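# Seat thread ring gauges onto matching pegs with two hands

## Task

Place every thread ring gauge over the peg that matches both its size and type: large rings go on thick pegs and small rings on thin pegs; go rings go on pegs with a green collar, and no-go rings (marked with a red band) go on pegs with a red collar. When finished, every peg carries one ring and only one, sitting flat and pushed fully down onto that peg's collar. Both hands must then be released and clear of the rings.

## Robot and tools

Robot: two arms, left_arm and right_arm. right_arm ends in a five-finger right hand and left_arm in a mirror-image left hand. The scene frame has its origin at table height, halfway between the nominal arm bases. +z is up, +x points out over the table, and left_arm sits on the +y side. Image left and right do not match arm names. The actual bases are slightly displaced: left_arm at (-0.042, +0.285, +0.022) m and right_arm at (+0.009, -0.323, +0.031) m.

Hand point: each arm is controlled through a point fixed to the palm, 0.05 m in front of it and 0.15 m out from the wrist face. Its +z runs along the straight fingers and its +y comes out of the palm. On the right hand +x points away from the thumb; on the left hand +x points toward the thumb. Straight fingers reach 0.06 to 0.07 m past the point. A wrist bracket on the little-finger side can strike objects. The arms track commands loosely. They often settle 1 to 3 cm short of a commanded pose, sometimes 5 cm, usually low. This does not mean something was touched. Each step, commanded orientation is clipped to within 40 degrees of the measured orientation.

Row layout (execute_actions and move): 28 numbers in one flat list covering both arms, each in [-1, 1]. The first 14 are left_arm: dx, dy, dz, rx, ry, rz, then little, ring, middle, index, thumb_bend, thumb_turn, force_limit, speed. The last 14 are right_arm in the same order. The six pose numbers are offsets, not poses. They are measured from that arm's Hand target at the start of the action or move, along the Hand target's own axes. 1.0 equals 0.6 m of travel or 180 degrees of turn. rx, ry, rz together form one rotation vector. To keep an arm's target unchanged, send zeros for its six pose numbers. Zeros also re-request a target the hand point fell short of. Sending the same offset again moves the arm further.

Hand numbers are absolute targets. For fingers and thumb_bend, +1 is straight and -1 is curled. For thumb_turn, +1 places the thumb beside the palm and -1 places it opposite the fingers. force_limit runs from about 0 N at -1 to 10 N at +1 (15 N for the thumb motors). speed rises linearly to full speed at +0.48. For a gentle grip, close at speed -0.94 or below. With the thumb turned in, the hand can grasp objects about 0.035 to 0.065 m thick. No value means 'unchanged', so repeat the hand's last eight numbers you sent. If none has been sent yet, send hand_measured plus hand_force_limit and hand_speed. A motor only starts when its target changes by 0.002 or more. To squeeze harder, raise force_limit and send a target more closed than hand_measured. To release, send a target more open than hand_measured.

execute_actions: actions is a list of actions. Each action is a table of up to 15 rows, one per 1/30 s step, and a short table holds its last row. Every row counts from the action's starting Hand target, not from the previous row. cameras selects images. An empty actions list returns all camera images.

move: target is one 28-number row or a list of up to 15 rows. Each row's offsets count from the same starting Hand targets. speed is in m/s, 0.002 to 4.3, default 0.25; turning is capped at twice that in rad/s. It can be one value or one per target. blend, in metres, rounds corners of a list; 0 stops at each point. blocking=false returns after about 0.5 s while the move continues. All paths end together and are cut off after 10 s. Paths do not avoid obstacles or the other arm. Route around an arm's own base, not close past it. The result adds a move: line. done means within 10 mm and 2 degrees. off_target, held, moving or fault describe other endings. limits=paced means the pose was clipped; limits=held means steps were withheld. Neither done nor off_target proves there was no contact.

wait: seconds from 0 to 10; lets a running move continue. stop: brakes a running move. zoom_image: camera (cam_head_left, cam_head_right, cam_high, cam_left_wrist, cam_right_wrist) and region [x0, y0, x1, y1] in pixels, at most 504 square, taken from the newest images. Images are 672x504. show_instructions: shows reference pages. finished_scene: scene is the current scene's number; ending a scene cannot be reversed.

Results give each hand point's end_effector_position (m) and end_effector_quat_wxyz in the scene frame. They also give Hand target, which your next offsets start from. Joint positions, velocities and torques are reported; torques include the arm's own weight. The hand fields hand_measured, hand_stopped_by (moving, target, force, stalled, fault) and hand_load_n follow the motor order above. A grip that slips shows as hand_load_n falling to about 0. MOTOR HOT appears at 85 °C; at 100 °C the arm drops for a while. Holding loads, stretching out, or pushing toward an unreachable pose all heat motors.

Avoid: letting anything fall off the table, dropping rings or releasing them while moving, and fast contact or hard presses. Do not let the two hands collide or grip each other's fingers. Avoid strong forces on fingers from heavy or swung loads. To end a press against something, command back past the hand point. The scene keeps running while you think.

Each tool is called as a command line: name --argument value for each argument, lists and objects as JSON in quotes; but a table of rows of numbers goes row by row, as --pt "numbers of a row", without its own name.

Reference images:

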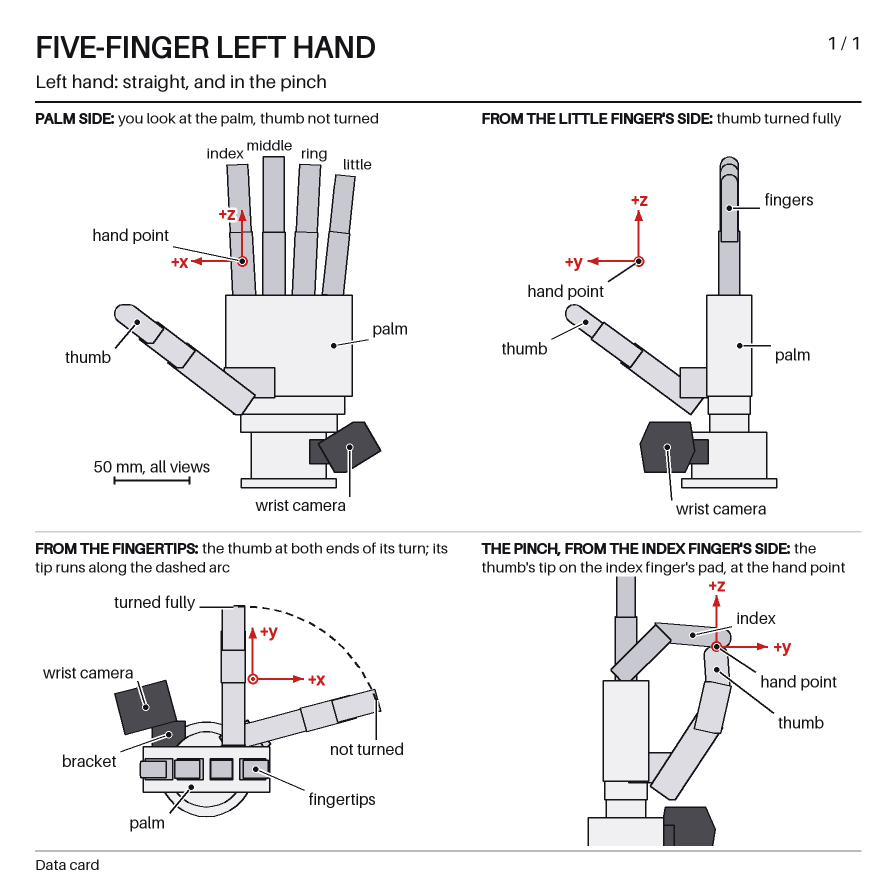

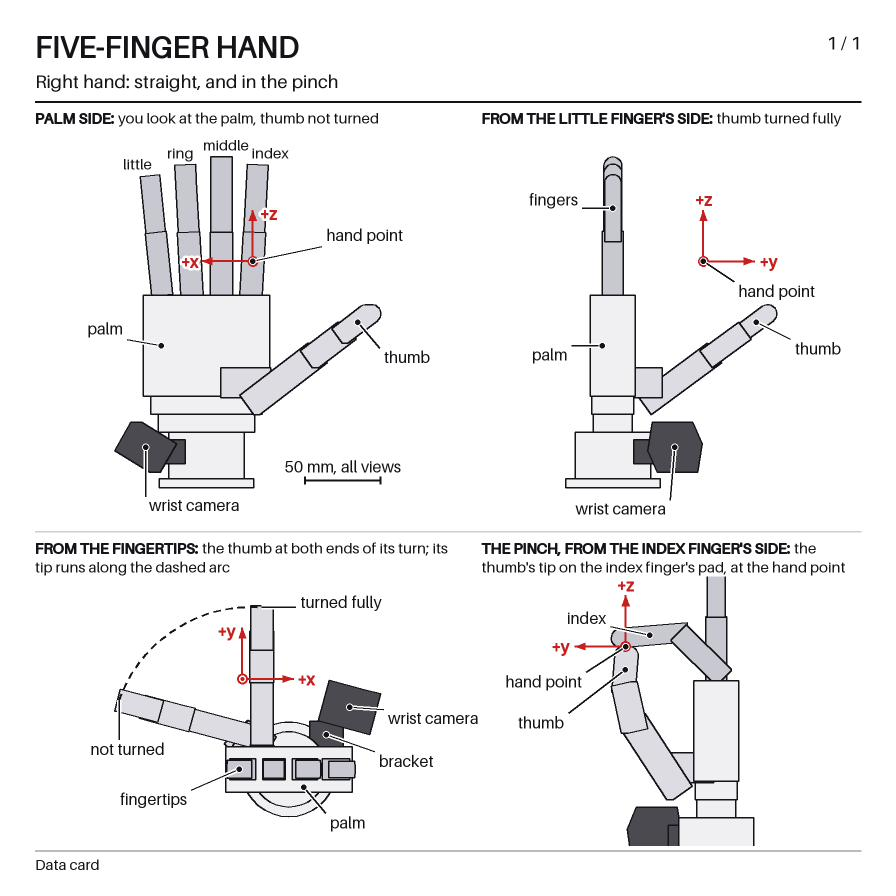

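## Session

execute_actions --actions '[]'

Scene clock: 0.00 s.
left_arm: end_effector_position=(+0.4122, +0.3993, +0.1749) hand_measured=(+1.000, +1.000, +1.000, +1.000, +1.000, +1.000) hand_load_n=(+0.0, +0.0, +0.0, +0.0, +0.0, +0.0) hand_stopped_by=(target, target, target, target, target, target) hand_force_limit=0.00 hand_speed=-0.80 end_effector_quat_wxyz=(-0.137, +0.958, +0.251, +0.013) | right_arm: end_effector_position=(+0.2424, -0.0409, +0.3696) hand_measured=(+1.000, +1.000, +1.000, +1.000, +1.000, +1.000) hand_load_n=(+0.0, +0.0, +0.0, +0.0, +0.0, +0.0) hand_stopped_by=(target, target, target, target, target, target) hand_force_limit=0.00 hand_speed=-0.80 end_effector_quat_wxyz=(+0.630, -0.418, +0.592, -0.278)
Joint positions: left_arm=[0.27 1.453 1.219 -1.317 -0.276 -1.845] | right_arm=[1.299 0.572 0.571 -0.108 1.081 0.637]
Joint velocities: within noise
Joint torques (N m): no reading
Motor temperatures (°C): left_arm=[32 36 39 33 33 32] | right_arm=[33 33 46 34 32 35]
Heat: left arm: hottest elbow 39 °C; right arm: hottest elbow 46 °C.
Hand target: left_arm +0.4217, +0.4017, +0.1883; -0.137, +0.957, +0.253, +0.029 | right_arm +0.2428, -0.0394, +0.3879; +0.640, -0.406, +0.594, -0.271

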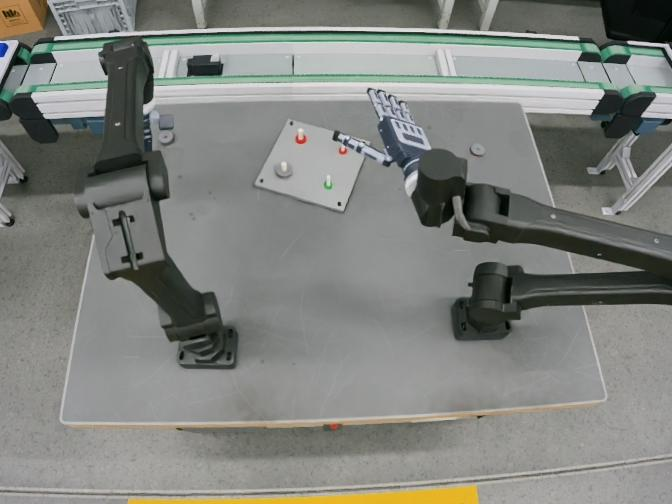

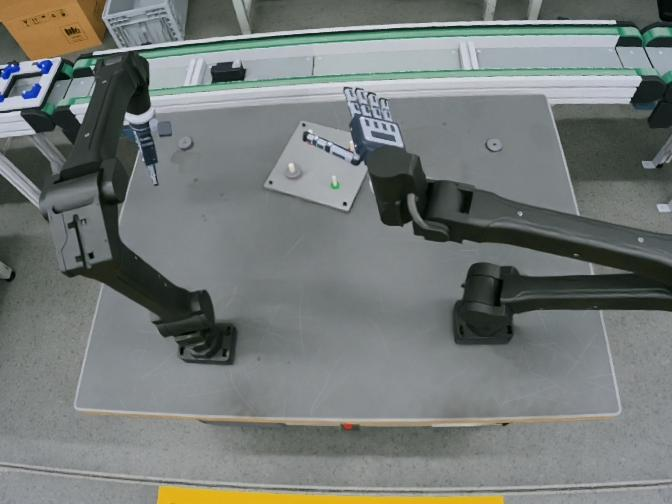

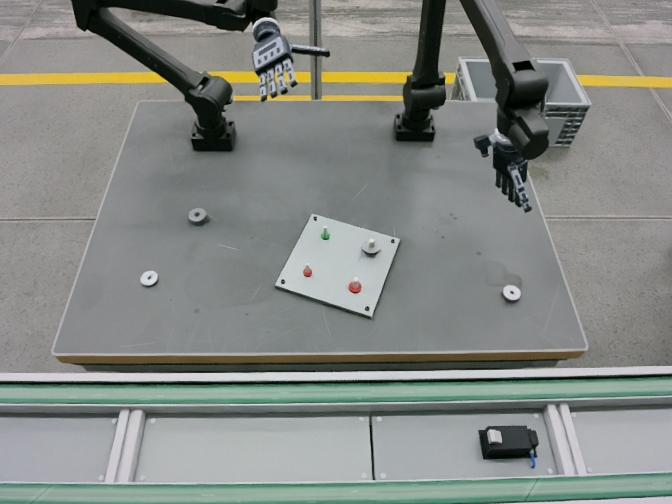

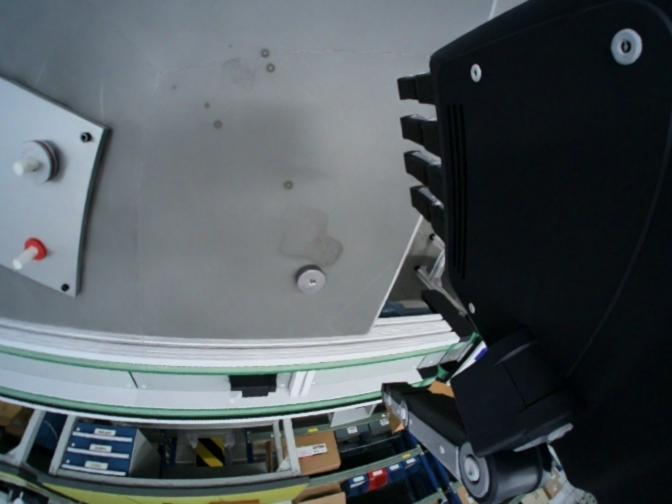

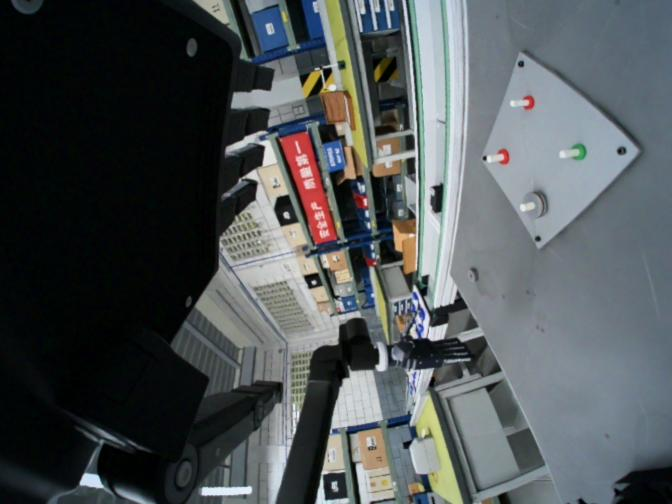

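zoom_image --camera "cam_high" --region '[270, 205, 410, 325]'

zoom_image --camera "cam_high" --region '[130, 200, 220, 295]'

zoom_image --camera "cam_high" --region '[492, 273, 532, 313]'

zoom_image --camera "cam_head_left" --region '[250, 110, 370, 215]'

zoom_image --camera "cam_right_wrist" --region '[450, 40, 650, 260]'

zoom_image --camera "cam_left_wrist" --region '[285, 255, 335, 305]'

Scaled by 3.600 from the camera's 672x504 image, which has a finer 960x720 frame.

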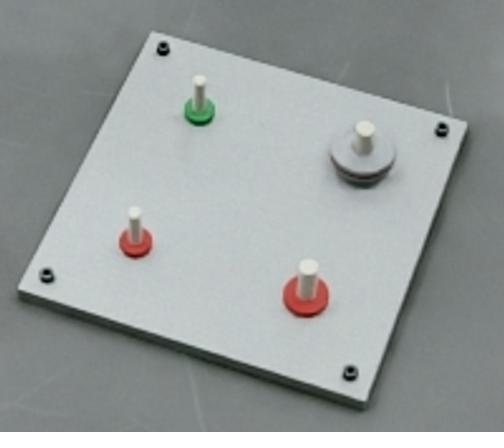

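Scaled by 5.305 from the camera's 672x504 image, which has a finer 960x720 frame.

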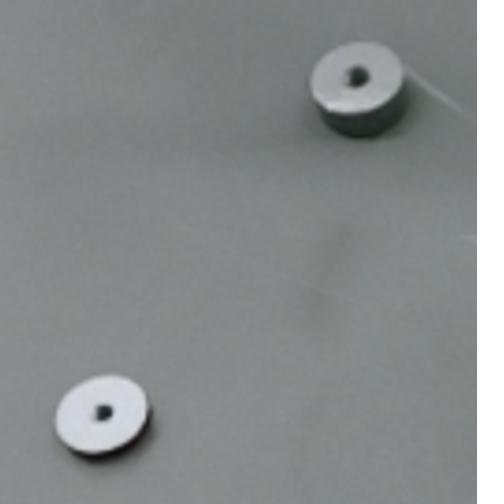

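Scaled by 12.600 from the camera's 672x504 image, which has a finer 960x720 frame.

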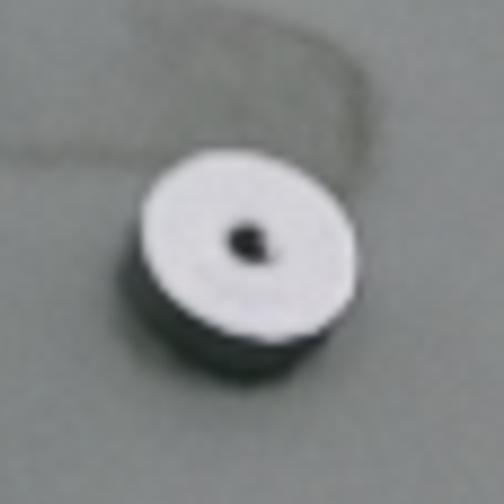

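Scaled by 4.200 from the camera's 672x504 image, which has a finer 960x720 frame.

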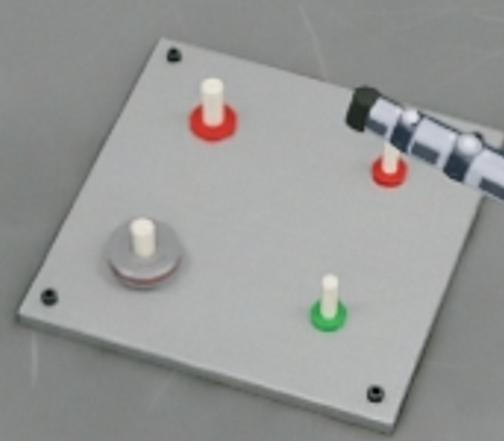

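Scaled by 2.291 from the camera's 672x504 image, which has a finer 960x720 frame.

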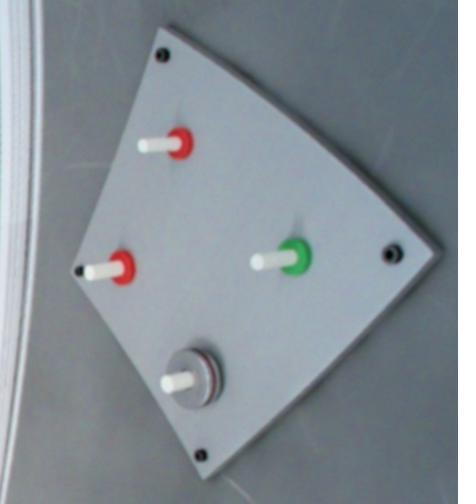

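Scaled by 10.080 from the camera's 672x504 image, which has a finer 960x720 frame.

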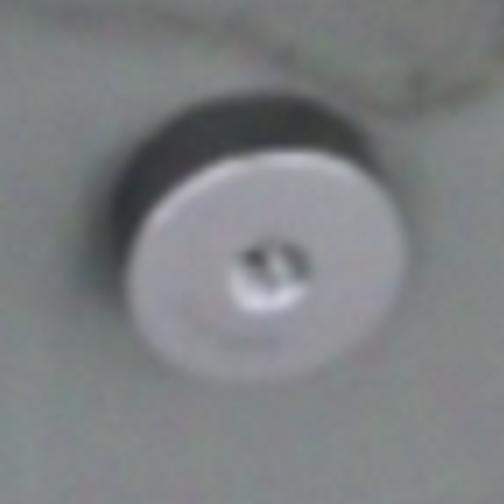

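zoom_image --camera "cam_high" --region '[134, 263, 164, 293]'

zoom_image --camera "cam_head_right" --region '[478, 130, 508, 160]'

zoom_image --camera "cam_high" --region '[183, 200, 213, 230]'

zoom_image --camera "cam_high" --region '[355, 228, 385, 258]'

zoom_image --camera "cam_head_right" --region '[255, 115, 375, 215]'

Scaled by 16.800 from the camera's 672x504 image, which has a finer 960x720 frame.

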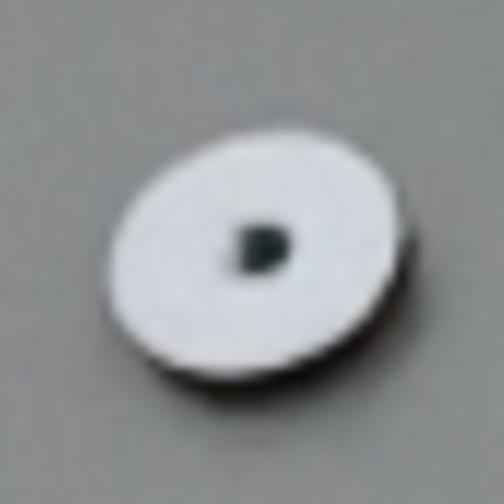

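Scaled by 16.800 from the camera's 672x504 image, which has a finer 960x720 frame.

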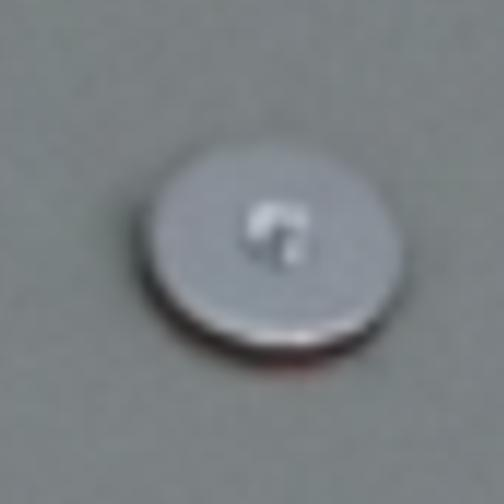

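Scaled by 16.800 from the camera's 672x504 image, which has a finer 960x720 frame.

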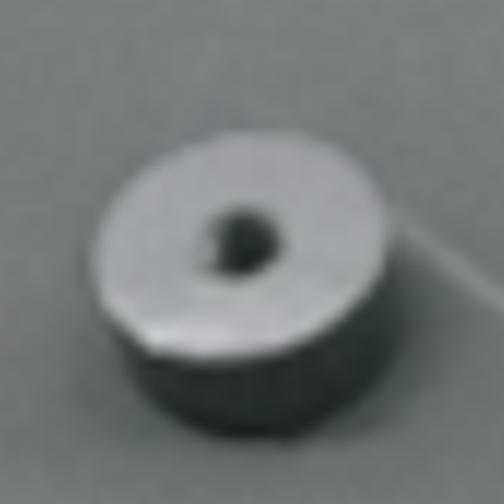

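Scaled by 16.800 from the camera's 672x504 image, which has a finer 960x720 frame.

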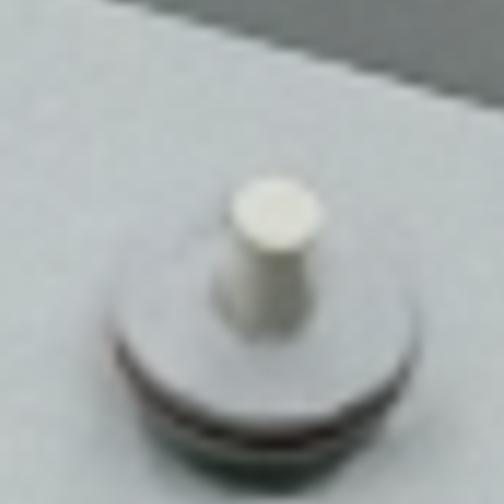

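Scaled by 4.200 from the camera's 672x504 image, which has a finer 960x720 frame.

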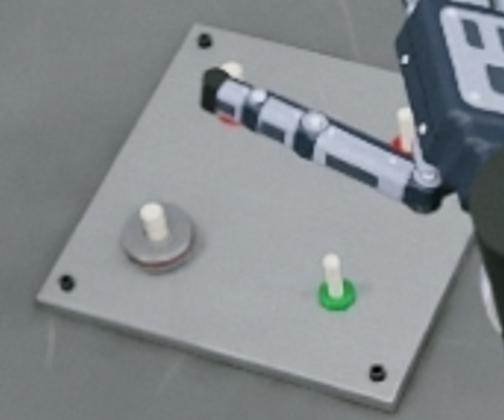

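move --pt "-0.0585 0.0975 -0.2062 0.017 0.158 0.264 -1 -1 0.08 0.08 1 -1 -0.2 -0.3 0.3078 -0.1443 0.155 -0.0935 0.0591 -0.0756 -1 -1 0.05 0.05 1 -1 -0.2 -0.3" --pt "-0.1835 0.3953 -0.282 0.0426 0.3945 0.6602 -1 -1 0.08 0.08 1 -1 -0.2 -0.3 0.6692 -0.1882 0.3105 -0.187 0.1182 -0.1512 -1 -1 0.05 0.05 1 -1 -0.2 -0.3" --speed 0.25 --blend '[0.05,0]' --cameras '["cam_head_left","cam_head_right","cam_high","cam_left_wrist"]'

Scene clock: 75.80 s.
left_arm: end_effector_position=(+0.4326, +0.1152, +0.2583) hand_measured=(-1.000, -1.000, +0.080, +0.080, +1.000, -1.000) hand_load_n=(+0.0, +0.0, +0.0, +0.0, +0.0, +0.0) hand_stopped_by=(target, target, target, target, target, target) hand_force_limit=-0.20 hand_speed=-0.30 end_effector_quat_wxyz=(+0.228, -0.536, +0.744, -0.326) | right_arm: end_effector_position=(+0.4852, -0.3858, +0.2380) hand_measured=(-1.000, -1.000, +0.050, +0.050, +1.000, -1.000) hand_load_n=(+0.0, +0.0, +0.0, +0.0, +0.0, -0.5) hand_stopped_by=(target, target, target, target, target, target) hand_force_limit=-0.20 hand_speed=-0.30 end_effector_quat_wxyz=(-0.295, +0.643, -0.648, +0.283)
Joint positions: left_arm=[-0.234 1.261 1.133 -0.627 0.049 0.034] | right_arm=[-0.237 1.221 1.014 -0.541 -0.201 -0.159]
Joint torques (N m): left_arm=[-0.73 -7.71 12.62 3.03 0 0.09] | right_arm=[-0.79 -9.11 12.74 0.59 0.01 -0.11]
Motor temperatures (°C): left_arm=[32 36 46 33 33 32] | right_arm=[33 33 55 34 32 35]
Heat: left arm: hottest elbow 46 °C; right arm: hottest elbow 55 °C.
Hand target: left_arm +0.4453, +0.1046, +0.2784; +0.242, -0.521, +0.742, -0.346 | right_arm +0.5002, -0.3942, +0.2595; -0.299, +0.641, -0.641, +0.298
Off the commanded pose: left_arm 0.026 m, 3 deg | right_arm 0.028 m, 2 deg.
move: off_target (left_arm, right_arm)
Images, in order (width x height): cam_head_left 672x504, cam_head_right 672x504, cam_high 672x504, cam_left_wrist 672x504.

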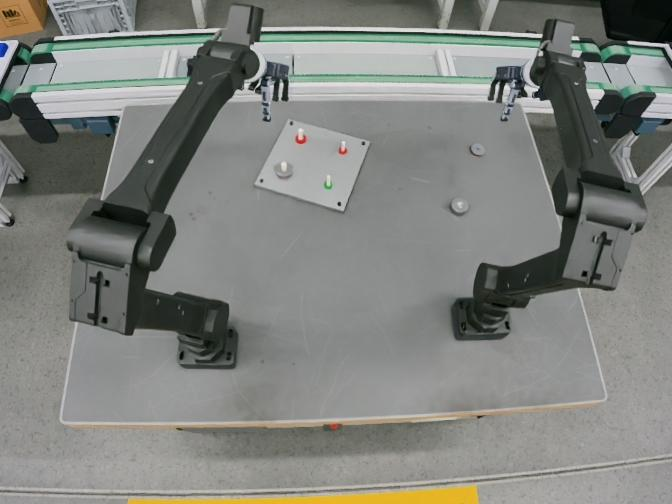

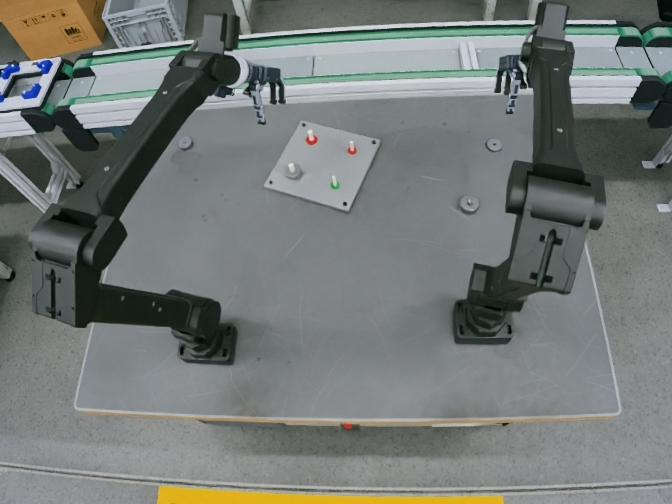

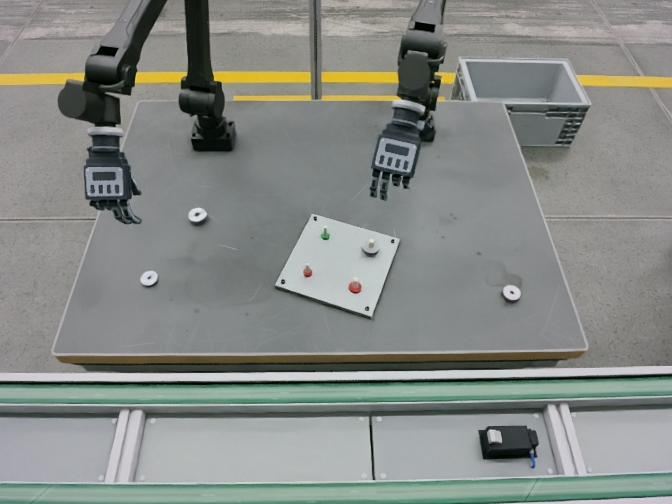

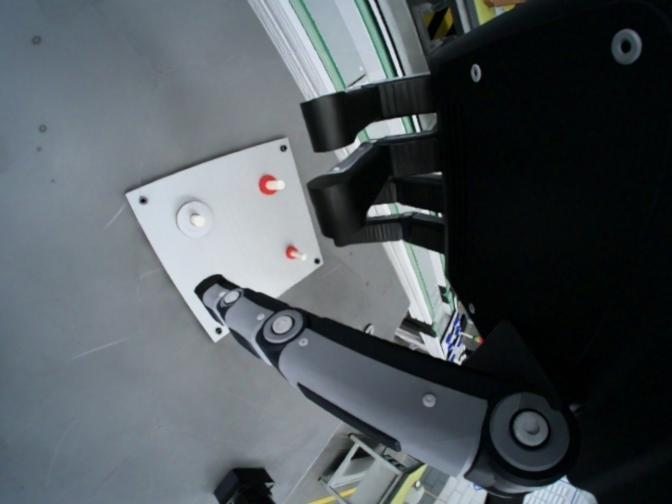

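zoom_image --camera "cam_head_left" --region '[250, 115, 375, 215]'

zoom_image --camera "cam_head_right" --region '[260, 115, 385, 215]'

zoom_image --camera "cam_head_right" --region '[450, 125, 520, 225]'

zoom_image --camera "cam_head_right" --region '[170, 125, 200, 155]'

Scaled by 4.032 from the camera's 672x504 image, which has a finer 960x720 frame.

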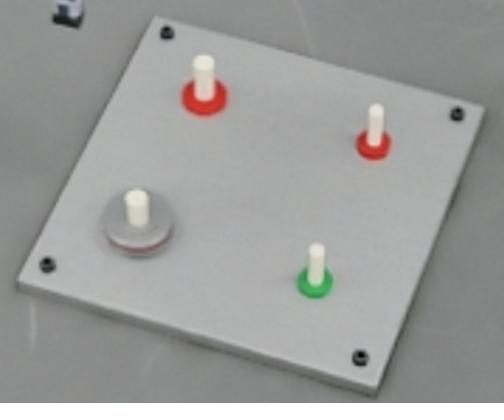

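Scaled by 4.032 from the camera's 672x504 image, which has a finer 960x720 frame.

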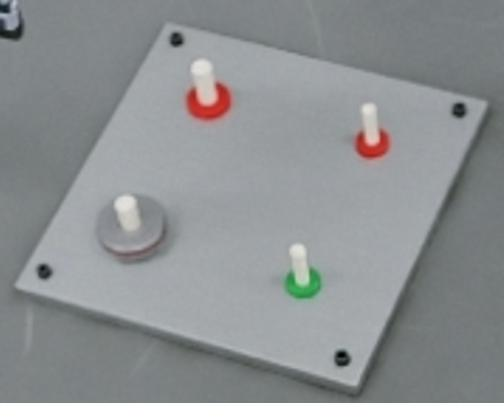

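Scaled by 5.040 from the camera's 672x504 image, which has a finer 960x720 frame.

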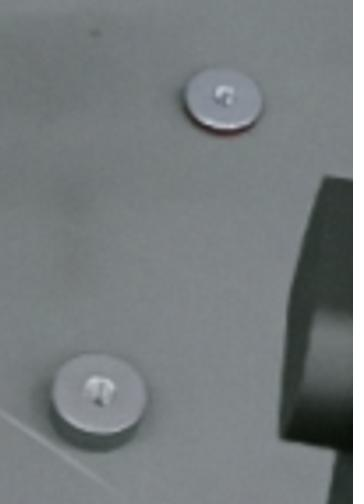

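Scaled by 16.800 from the camera's 672x504 image, which has a finer 960x720 frame.

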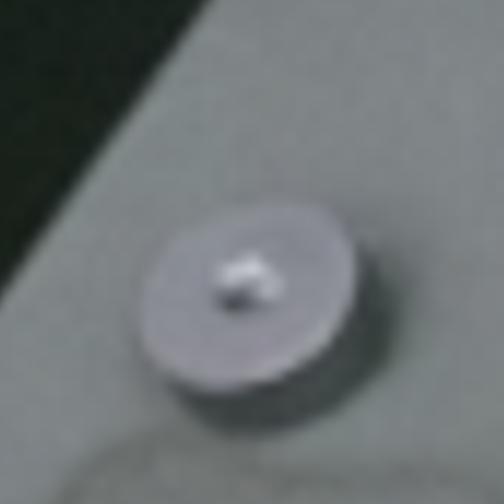

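move --target '[0.0242,0.1604,0.1407,0,0,0,-1,-1,0.08,0.08,1,-1,-0.2,-0.3,0.015,0.0976,0.1689,0,0,0,-1,-1,0.05,0.05,1,-1,-0.2,-0.3]' --speed 0.15 --cameras '["cam_head_left","cam_head_right","cam_left_wrist","cam_right_wrist"]'

Scene clock: 108.10 s.
left_arm: end_effector_position=(+0.4422, +0.0987, +0.1496) hand_measured=(-1.000, -1.000, +0.080, +0.080, +1.000, -1.000) hand_load_n=(+0.0, +0.0, +0.0, +0.0, +0.0, +0.0) hand_stopped_by=(target, target, target, target, target, target) hand_force_limit=-0.20 hand_speed=-0.30 end_effector_quat_wxyz=(+0.240, -0.525, +0.744, -0.337) | right_arm: end_effector_position=(+0.5346, -0.3991, +0.1504) hand_measured=(-1.000, -1.000, +0.050, +0.050, +1.000, -1.000) hand_load_n=(+0.0, +0.0, +0.0, +0.0, +0.0, +0.0) hand_stopped_by=(target, target, target, target, target, target) hand_force_limit=-0.20 hand_speed=-0.30 end_effector_quat_wxyz=(-0.298, +0.641, -0.645, +0.291)
Joint positions: left_arm=[-0.267 1.367 0.918 -0.269 0.027 0.028] | right_arm=[-0.237 1.432 0.959 -0.258 -0.198 -0.159]
Joint torques (N m): left_arm=[-0.85 -8.23 8.42 3.17 -0.24 -0.08] | right_arm=[-0.56 -11.63 8.03 1.72 0.03 -0.08]
Motor temperatures (°C): left_arm=[32 36 48 33 33 32] | right_arm=[33 33 60 34 32 35]
Heat: left arm: hottest elbow 48 °C; right arm: hottest elbow 60 °C.
Hand target: left_arm +0.4427, +0.0899, +0.1505; +0.242, -0.521, +0.742, -0.346 | right_arm +0.5401, -0.4032, +0.1494; -0.299, +0.641, -0.641, +0.298
Off the commanded pose: left_arm 0.009 m, 1 deg | right_arm 0.007 m, 1 deg.
move: done
Images, in order (width x height): cam_head_left 672x504, cam_head_right 672x504, cam_left_wrist 672x504, cam_right_wrist 672x504.

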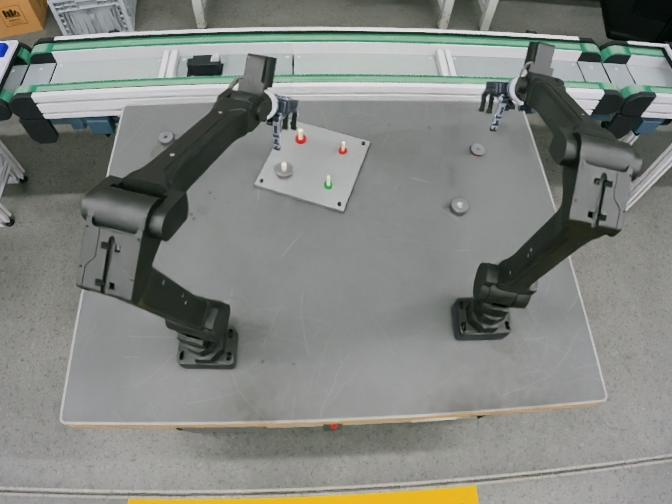

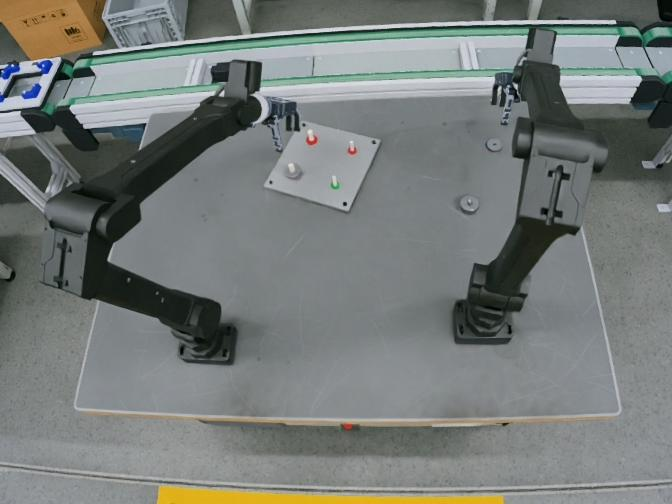

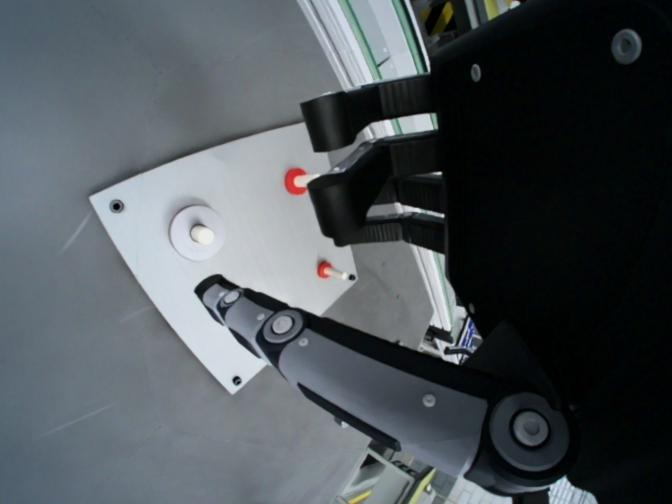

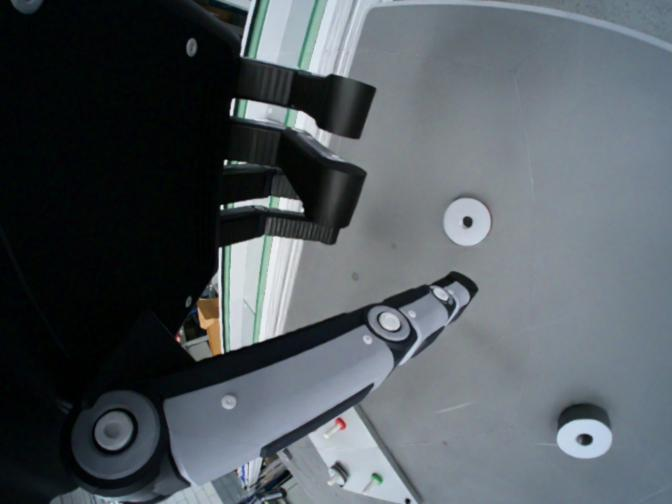

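execute_actions --actions '[]' --cameras '["all"]'

Scene clock: 126.50 s.
left_arm: end_effector_position=(+0.4423, +0.0987, +0.1497) hand_measured=(-1.000, -1.000, +0.080, +0.080, +1.000, -1.000) hand_load_n=(+0.0, +0.5, +0.0, +0.0, +0.0, +0.0) hand_stopped_by=(target, target, target, target, target, target) hand_force_limit=-0.20 hand_speed=-0.30 end_effector_quat_wxyz=(+0.240, -0.525, +0.744, -0.337) | right_arm: end_effector_position=(+0.5346, -0.3991, +0.1504) hand_measured=(-1.000, -1.000, +0.050, +0.050, +1.000, -1.000) hand_load_n=(+0.0, +0.0, +0.0, +0.0, +0.0, +0.0) hand_stopped_by=(target, target, target, target, target, target) hand_force_limit=-0.20 hand_speed=-0.30 end_effector_quat_wxyz=(-0.298, +0.641, -0.645, +0.291)
Joint positions: left_arm=[-0.267 1.367 0.918 -0.268 0.027 0.028] | right_arm=[-0.237 1.432 0.959 -0.258 -0.198 -0.159]
Joint velocities: within noise
Joint torques (N m): left_arm=[-1.08 -8.12 8.43 3.11 -0.24 -0.07] | right_arm=[-0.5 -11.63 8.02 1.73 0.03 -0.08]
Motor temperatures (°C): left_arm=[32 36 46 33 33 32] | right_arm=[33 34 57 34 32 35]
Heat: left arm: hottest elbow 46 °C; right arm: hottest elbow 57 °C.
Hand target: left_arm +0.4428, +0.0899, +0.1505; +0.242, -0.520, +0.742, -0.346 | right_arm +0.5401, -0.4032, +0.1494; -0.298, +0.641, -0.641, +0.298
Off the commanded pose: left_arm 0.009 m, 1 deg | right_arm 0.007 m, 1 deg.

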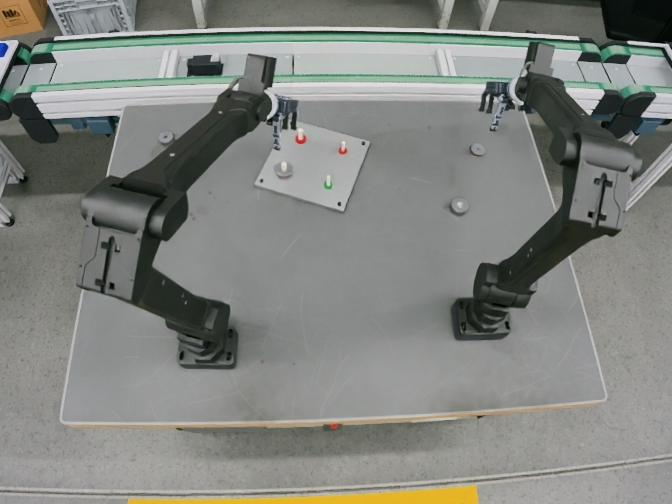

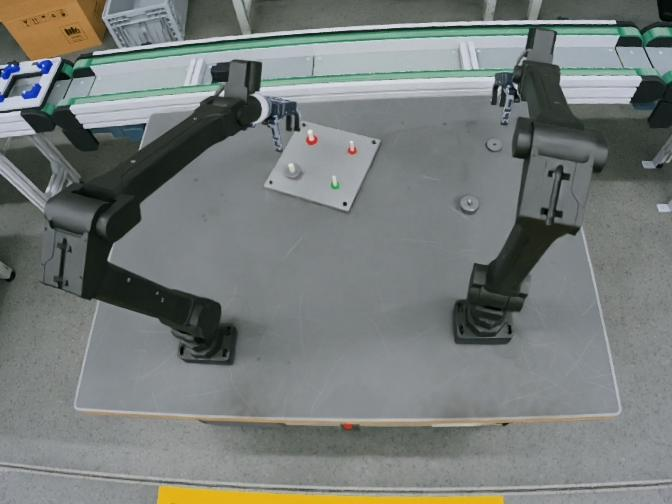

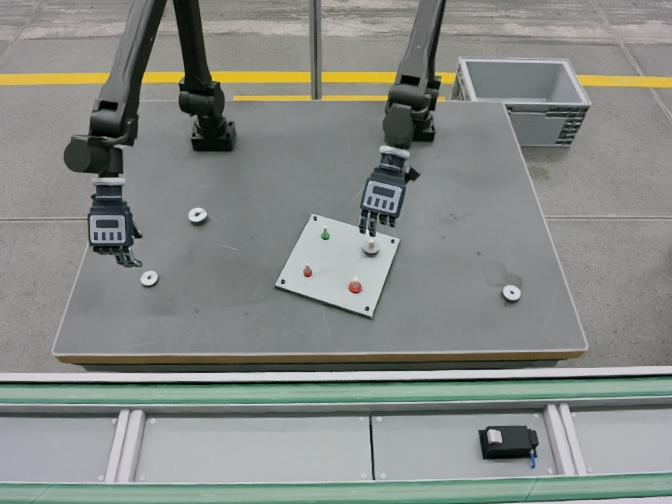

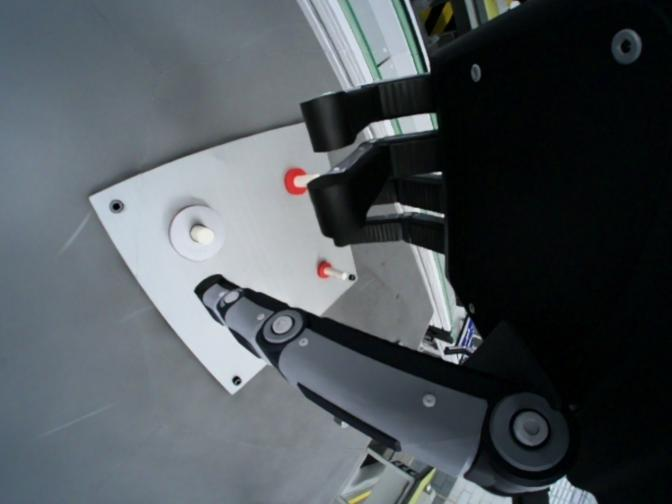

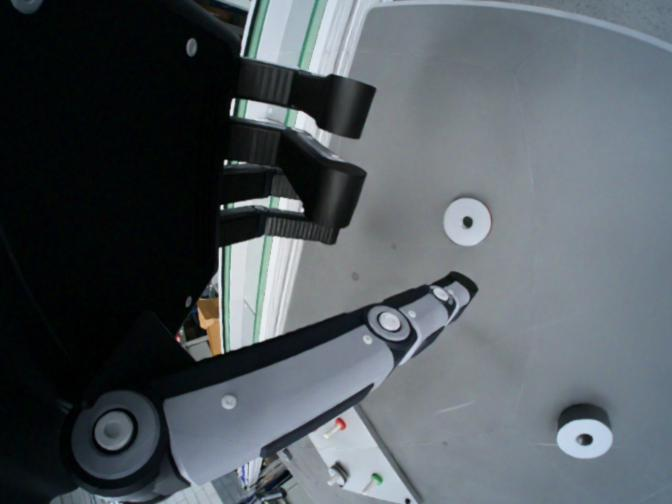

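move --target '[0.0023,0.0807,0.0595,0,0,0,-1,-1,0.08,0.08,1,-1,-0.2,-0.3,-0.0083,0.1203,0.09,0,0,0,-1,-1,0.05,0.05,1,-1,-0.2,-0.3]' --speed 0.1 --cameras '["cam_left_wrist","cam_right_wrist"]'

Scene clock: 133.97 s.
left_arm: end_effector_position=(+0.4393, +0.0986, +0.0912) hand_measured=(-1.000, -1.000, +0.080, +0.080, +1.000, -1.000) hand_load_n=(+0.0, +0.0, +0.0, +0.0, +0.5, +0.0) hand_stopped_by=(target, target, target, target, target, target) hand_force_limit=-0.20 hand_speed=-0.30 end_effector_quat_wxyz=(+0.242, -0.525, +0.743, -0.338) | right_arm: end_effector_position=(+0.5306, -0.3991, +0.0624) hand_measured=(-1.000, -1.000, +0.050, +0.050, +1.000, -1.000) hand_load_n=(+0.0, +0.0, +0.0, +0.0, +0.0, +0.0) hand_stopped_by=(target, target, target, target, target, target) hand_force_limit=-0.20 hand_speed=-0.30 end_effector_quat_wxyz=(-0.297, +0.640, -0.645, +0.294)
Joint positions: left_arm=[-0.27 1.449 0.821 -0.086 0.025 0.026] | right_arm=[-0.237 1.568 0.831 0.013 -0.193 -0.159]
Joint torques (N m): left_arm=[-1.03 -8.41 7.53 3.14 -0.23 -0.11] | right_arm=[0.09 -11.99 6.69 1.8 0.04 -0.02]
Motor temperatures (°C): left_arm=[32 36 45 33 33 32] | right_arm=[33 34 56 34 32 35]
Heat: left arm: hottest elbow 45 °C; right arm: hottest elbow 56 °C.
Hand target: left_arm +0.4387, +0.0898, +0.0904; +0.242, -0.520, +0.742, -0.346 | right_arm +0.5349, -0.3982, +0.0593; -0.299, +0.641, -0.641, +0.298
Off the commanded pose: left_arm 0.009 m, 1 deg | right_arm 0.005 m, 1 deg.
move: done
Images, in order (width x height): cam_left_wrist 672x504, cam_right_wrist 672x504.

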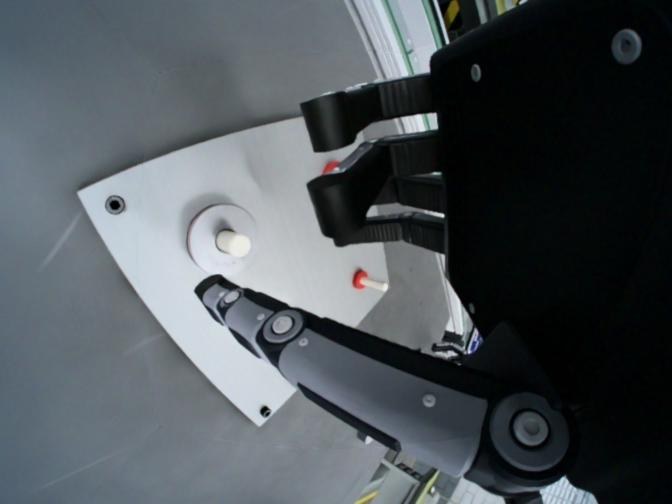

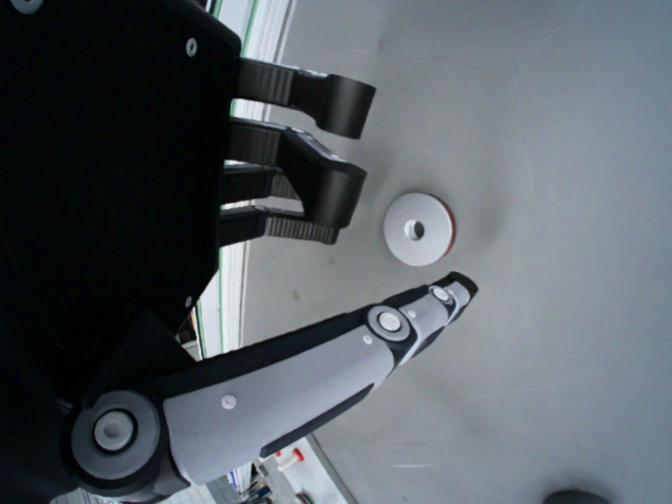

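move --target '[0,0.0468,0.0220,0,0,0,-1,-1,0.08,0.08,1,-1,-0.2,-0.3,0.005,0.0351,0.036,0,0,0,-1,-1,0.05,0.05,1,-1,-0.2,-0.3]' --speed 0.06 --cameras '["cam_left_wrist","cam_right_wrist"]'

Scene clock: 149.77 s.
left_arm: end_effector_position=(+0.4320, +0.1008, +0.0613) hand_measured=(-1.000, -1.000, +0.080, +0.080, +1.000, -1.000) hand_load_n=(+0.0, +0.5, +0.0, +0.0, +0.0, +0.0) hand_stopped_by=(target, target, target, target, target, target) hand_force_limit=-0.20 hand_speed=-0.30 end_effector_quat_wxyz=(+0.242, -0.525, +0.743, -0.338) | right_arm: end_effector_position=(+0.5359, -0.4004, +0.0363) hand_measured=(-1.000, -1.000, +0.050, +0.050, +1.000, -1.000) hand_load_n=(+0.0, +0.0, -0.5, +0.0, +0.0, +0.0) hand_stopped_by=(target, target, target, target, target, target) hand_force_limit=-0.20 hand_speed=-0.30 end_effector_quat_wxyz=(-0.299, +0.639, -0.644, +0.297)
Joint positions: left_arm=[-0.27 1.489 0.765 0.011 0.025 0.026] | right_arm=[-0.237 1.636 0.818 0.099 -0.193 -0.159]
Joint torques (N m): left_arm=[-0.79 -8.35 6.98 3.28 -0.23 -0.1] | right_arm=[-0.26 -11.99 6.13 1.76 -0.07 -0.06]
Heat: left arm: hottest elbow 45 °C; right arm: hottest elbow 54 °C.
Hand target: left_arm +0.4311, +0.0926, +0.0603; +0.242, -0.520, +0.742, -0.346 | right_arm +0.5379, -0.4012, +0.0294; -0.299, +0.641, -0.641, +0.298
Off the commanded pose: left_arm 0.008 m, 1 deg | right_arm 0.007 m, 0 deg.
move: done
Images, in order (width x height): cam_left_wrist 672x504, cam_right_wrist 672x504.

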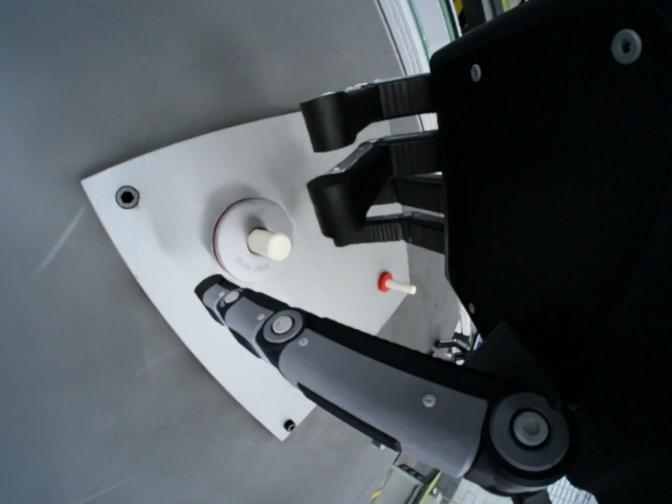

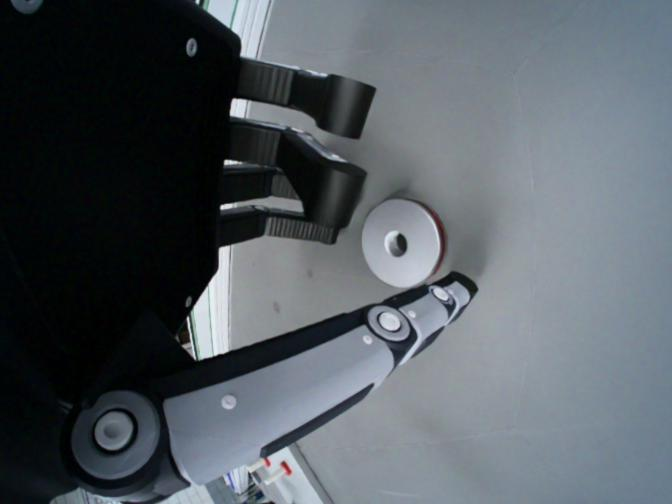

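move --target '[0,0.0323,0.0271,0,0,0,-1,-1,0.08,0.08,1,-1,-0.2,-0.3,0,0.013,0.0218,0,0,0,-1,-1,0.05,0.05,1,-1,-0.2,-0.3]' --speed 0.04 --cameras '["cam_left_wrist","cam_right_wrist"]'

Scene clock: 162.13 s.
left_arm: end_effector_position=(+0.4327, +0.1006, +0.0367) hand_measured=(-1.000, -1.000, +0.080, +0.080, +1.000, -1.000) hand_load_n=(+0.0, +0.0, +0.0, +0.0, +0.0, +0.0) hand_stopped_by=(target, target, target, target, target, target) hand_force_limit=-0.20 hand_speed=-0.30 end_effector_quat_wxyz=(+0.242, -0.524, +0.743, -0.339) | right_arm: end_effector_position=(+0.5430, -0.4019, +0.0349) hand_measured=(-1.000, -1.000, +0.050, +0.050, +1.000, -1.000) hand_load_n=(+0.0, +0.0, -6.5, +0.0, +0.0, +0.0) hand_stopped_by=(target, target, target, target, target, target) hand_force_limit=-0.20 hand_speed=-0.30 end_effector_quat_wxyz=(-0.305, +0.636, -0.639, +0.307)
Joint positions: left_arm=[-0.27 1.546 0.741 0.093 0.025 0.026] | right_arm=[-0.237 1.652 0.818 0.142 -0.195 -0.159]
Joint torques (N m): left_arm=[-0.97 -8.35 6.49 3.07 -0.22 -0.1] | right_arm=[-0.09 -10.11 6.26 1.65 0.05 -0.04]
Heat: left arm: hottest elbow 45 °C; right arm: hottest elbow 53 °C.
Hand target: left_arm +0.4312, +0.0925, +0.0353; +0.242, -0.520, +0.742, -0.346 | right_arm +0.5429, -0.4012, +0.0151; -0.299, +0.641, -0.641, +0.298
Off the commanded pose: left_arm 0.008 m, 1 deg | right_arm 0.020 m, 1 deg.
move: off_target (right_arm)
Images, in order (width x height): cam_left_wrist 672x504, cam_right_wrist 672x504.

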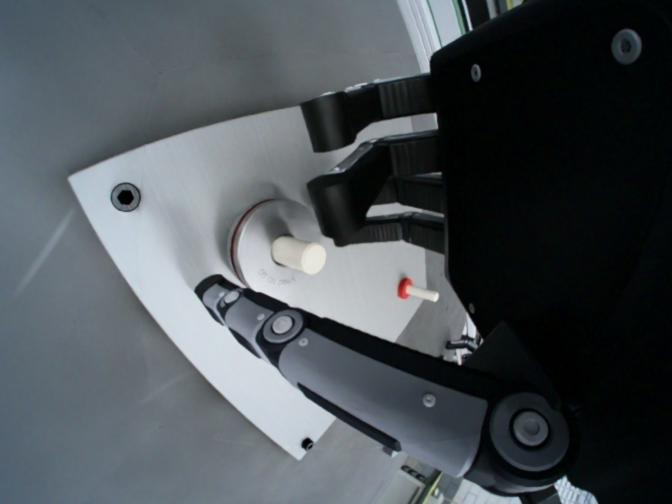

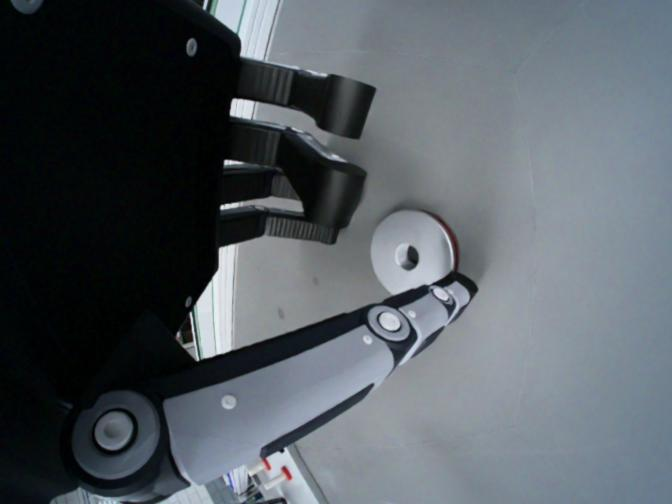

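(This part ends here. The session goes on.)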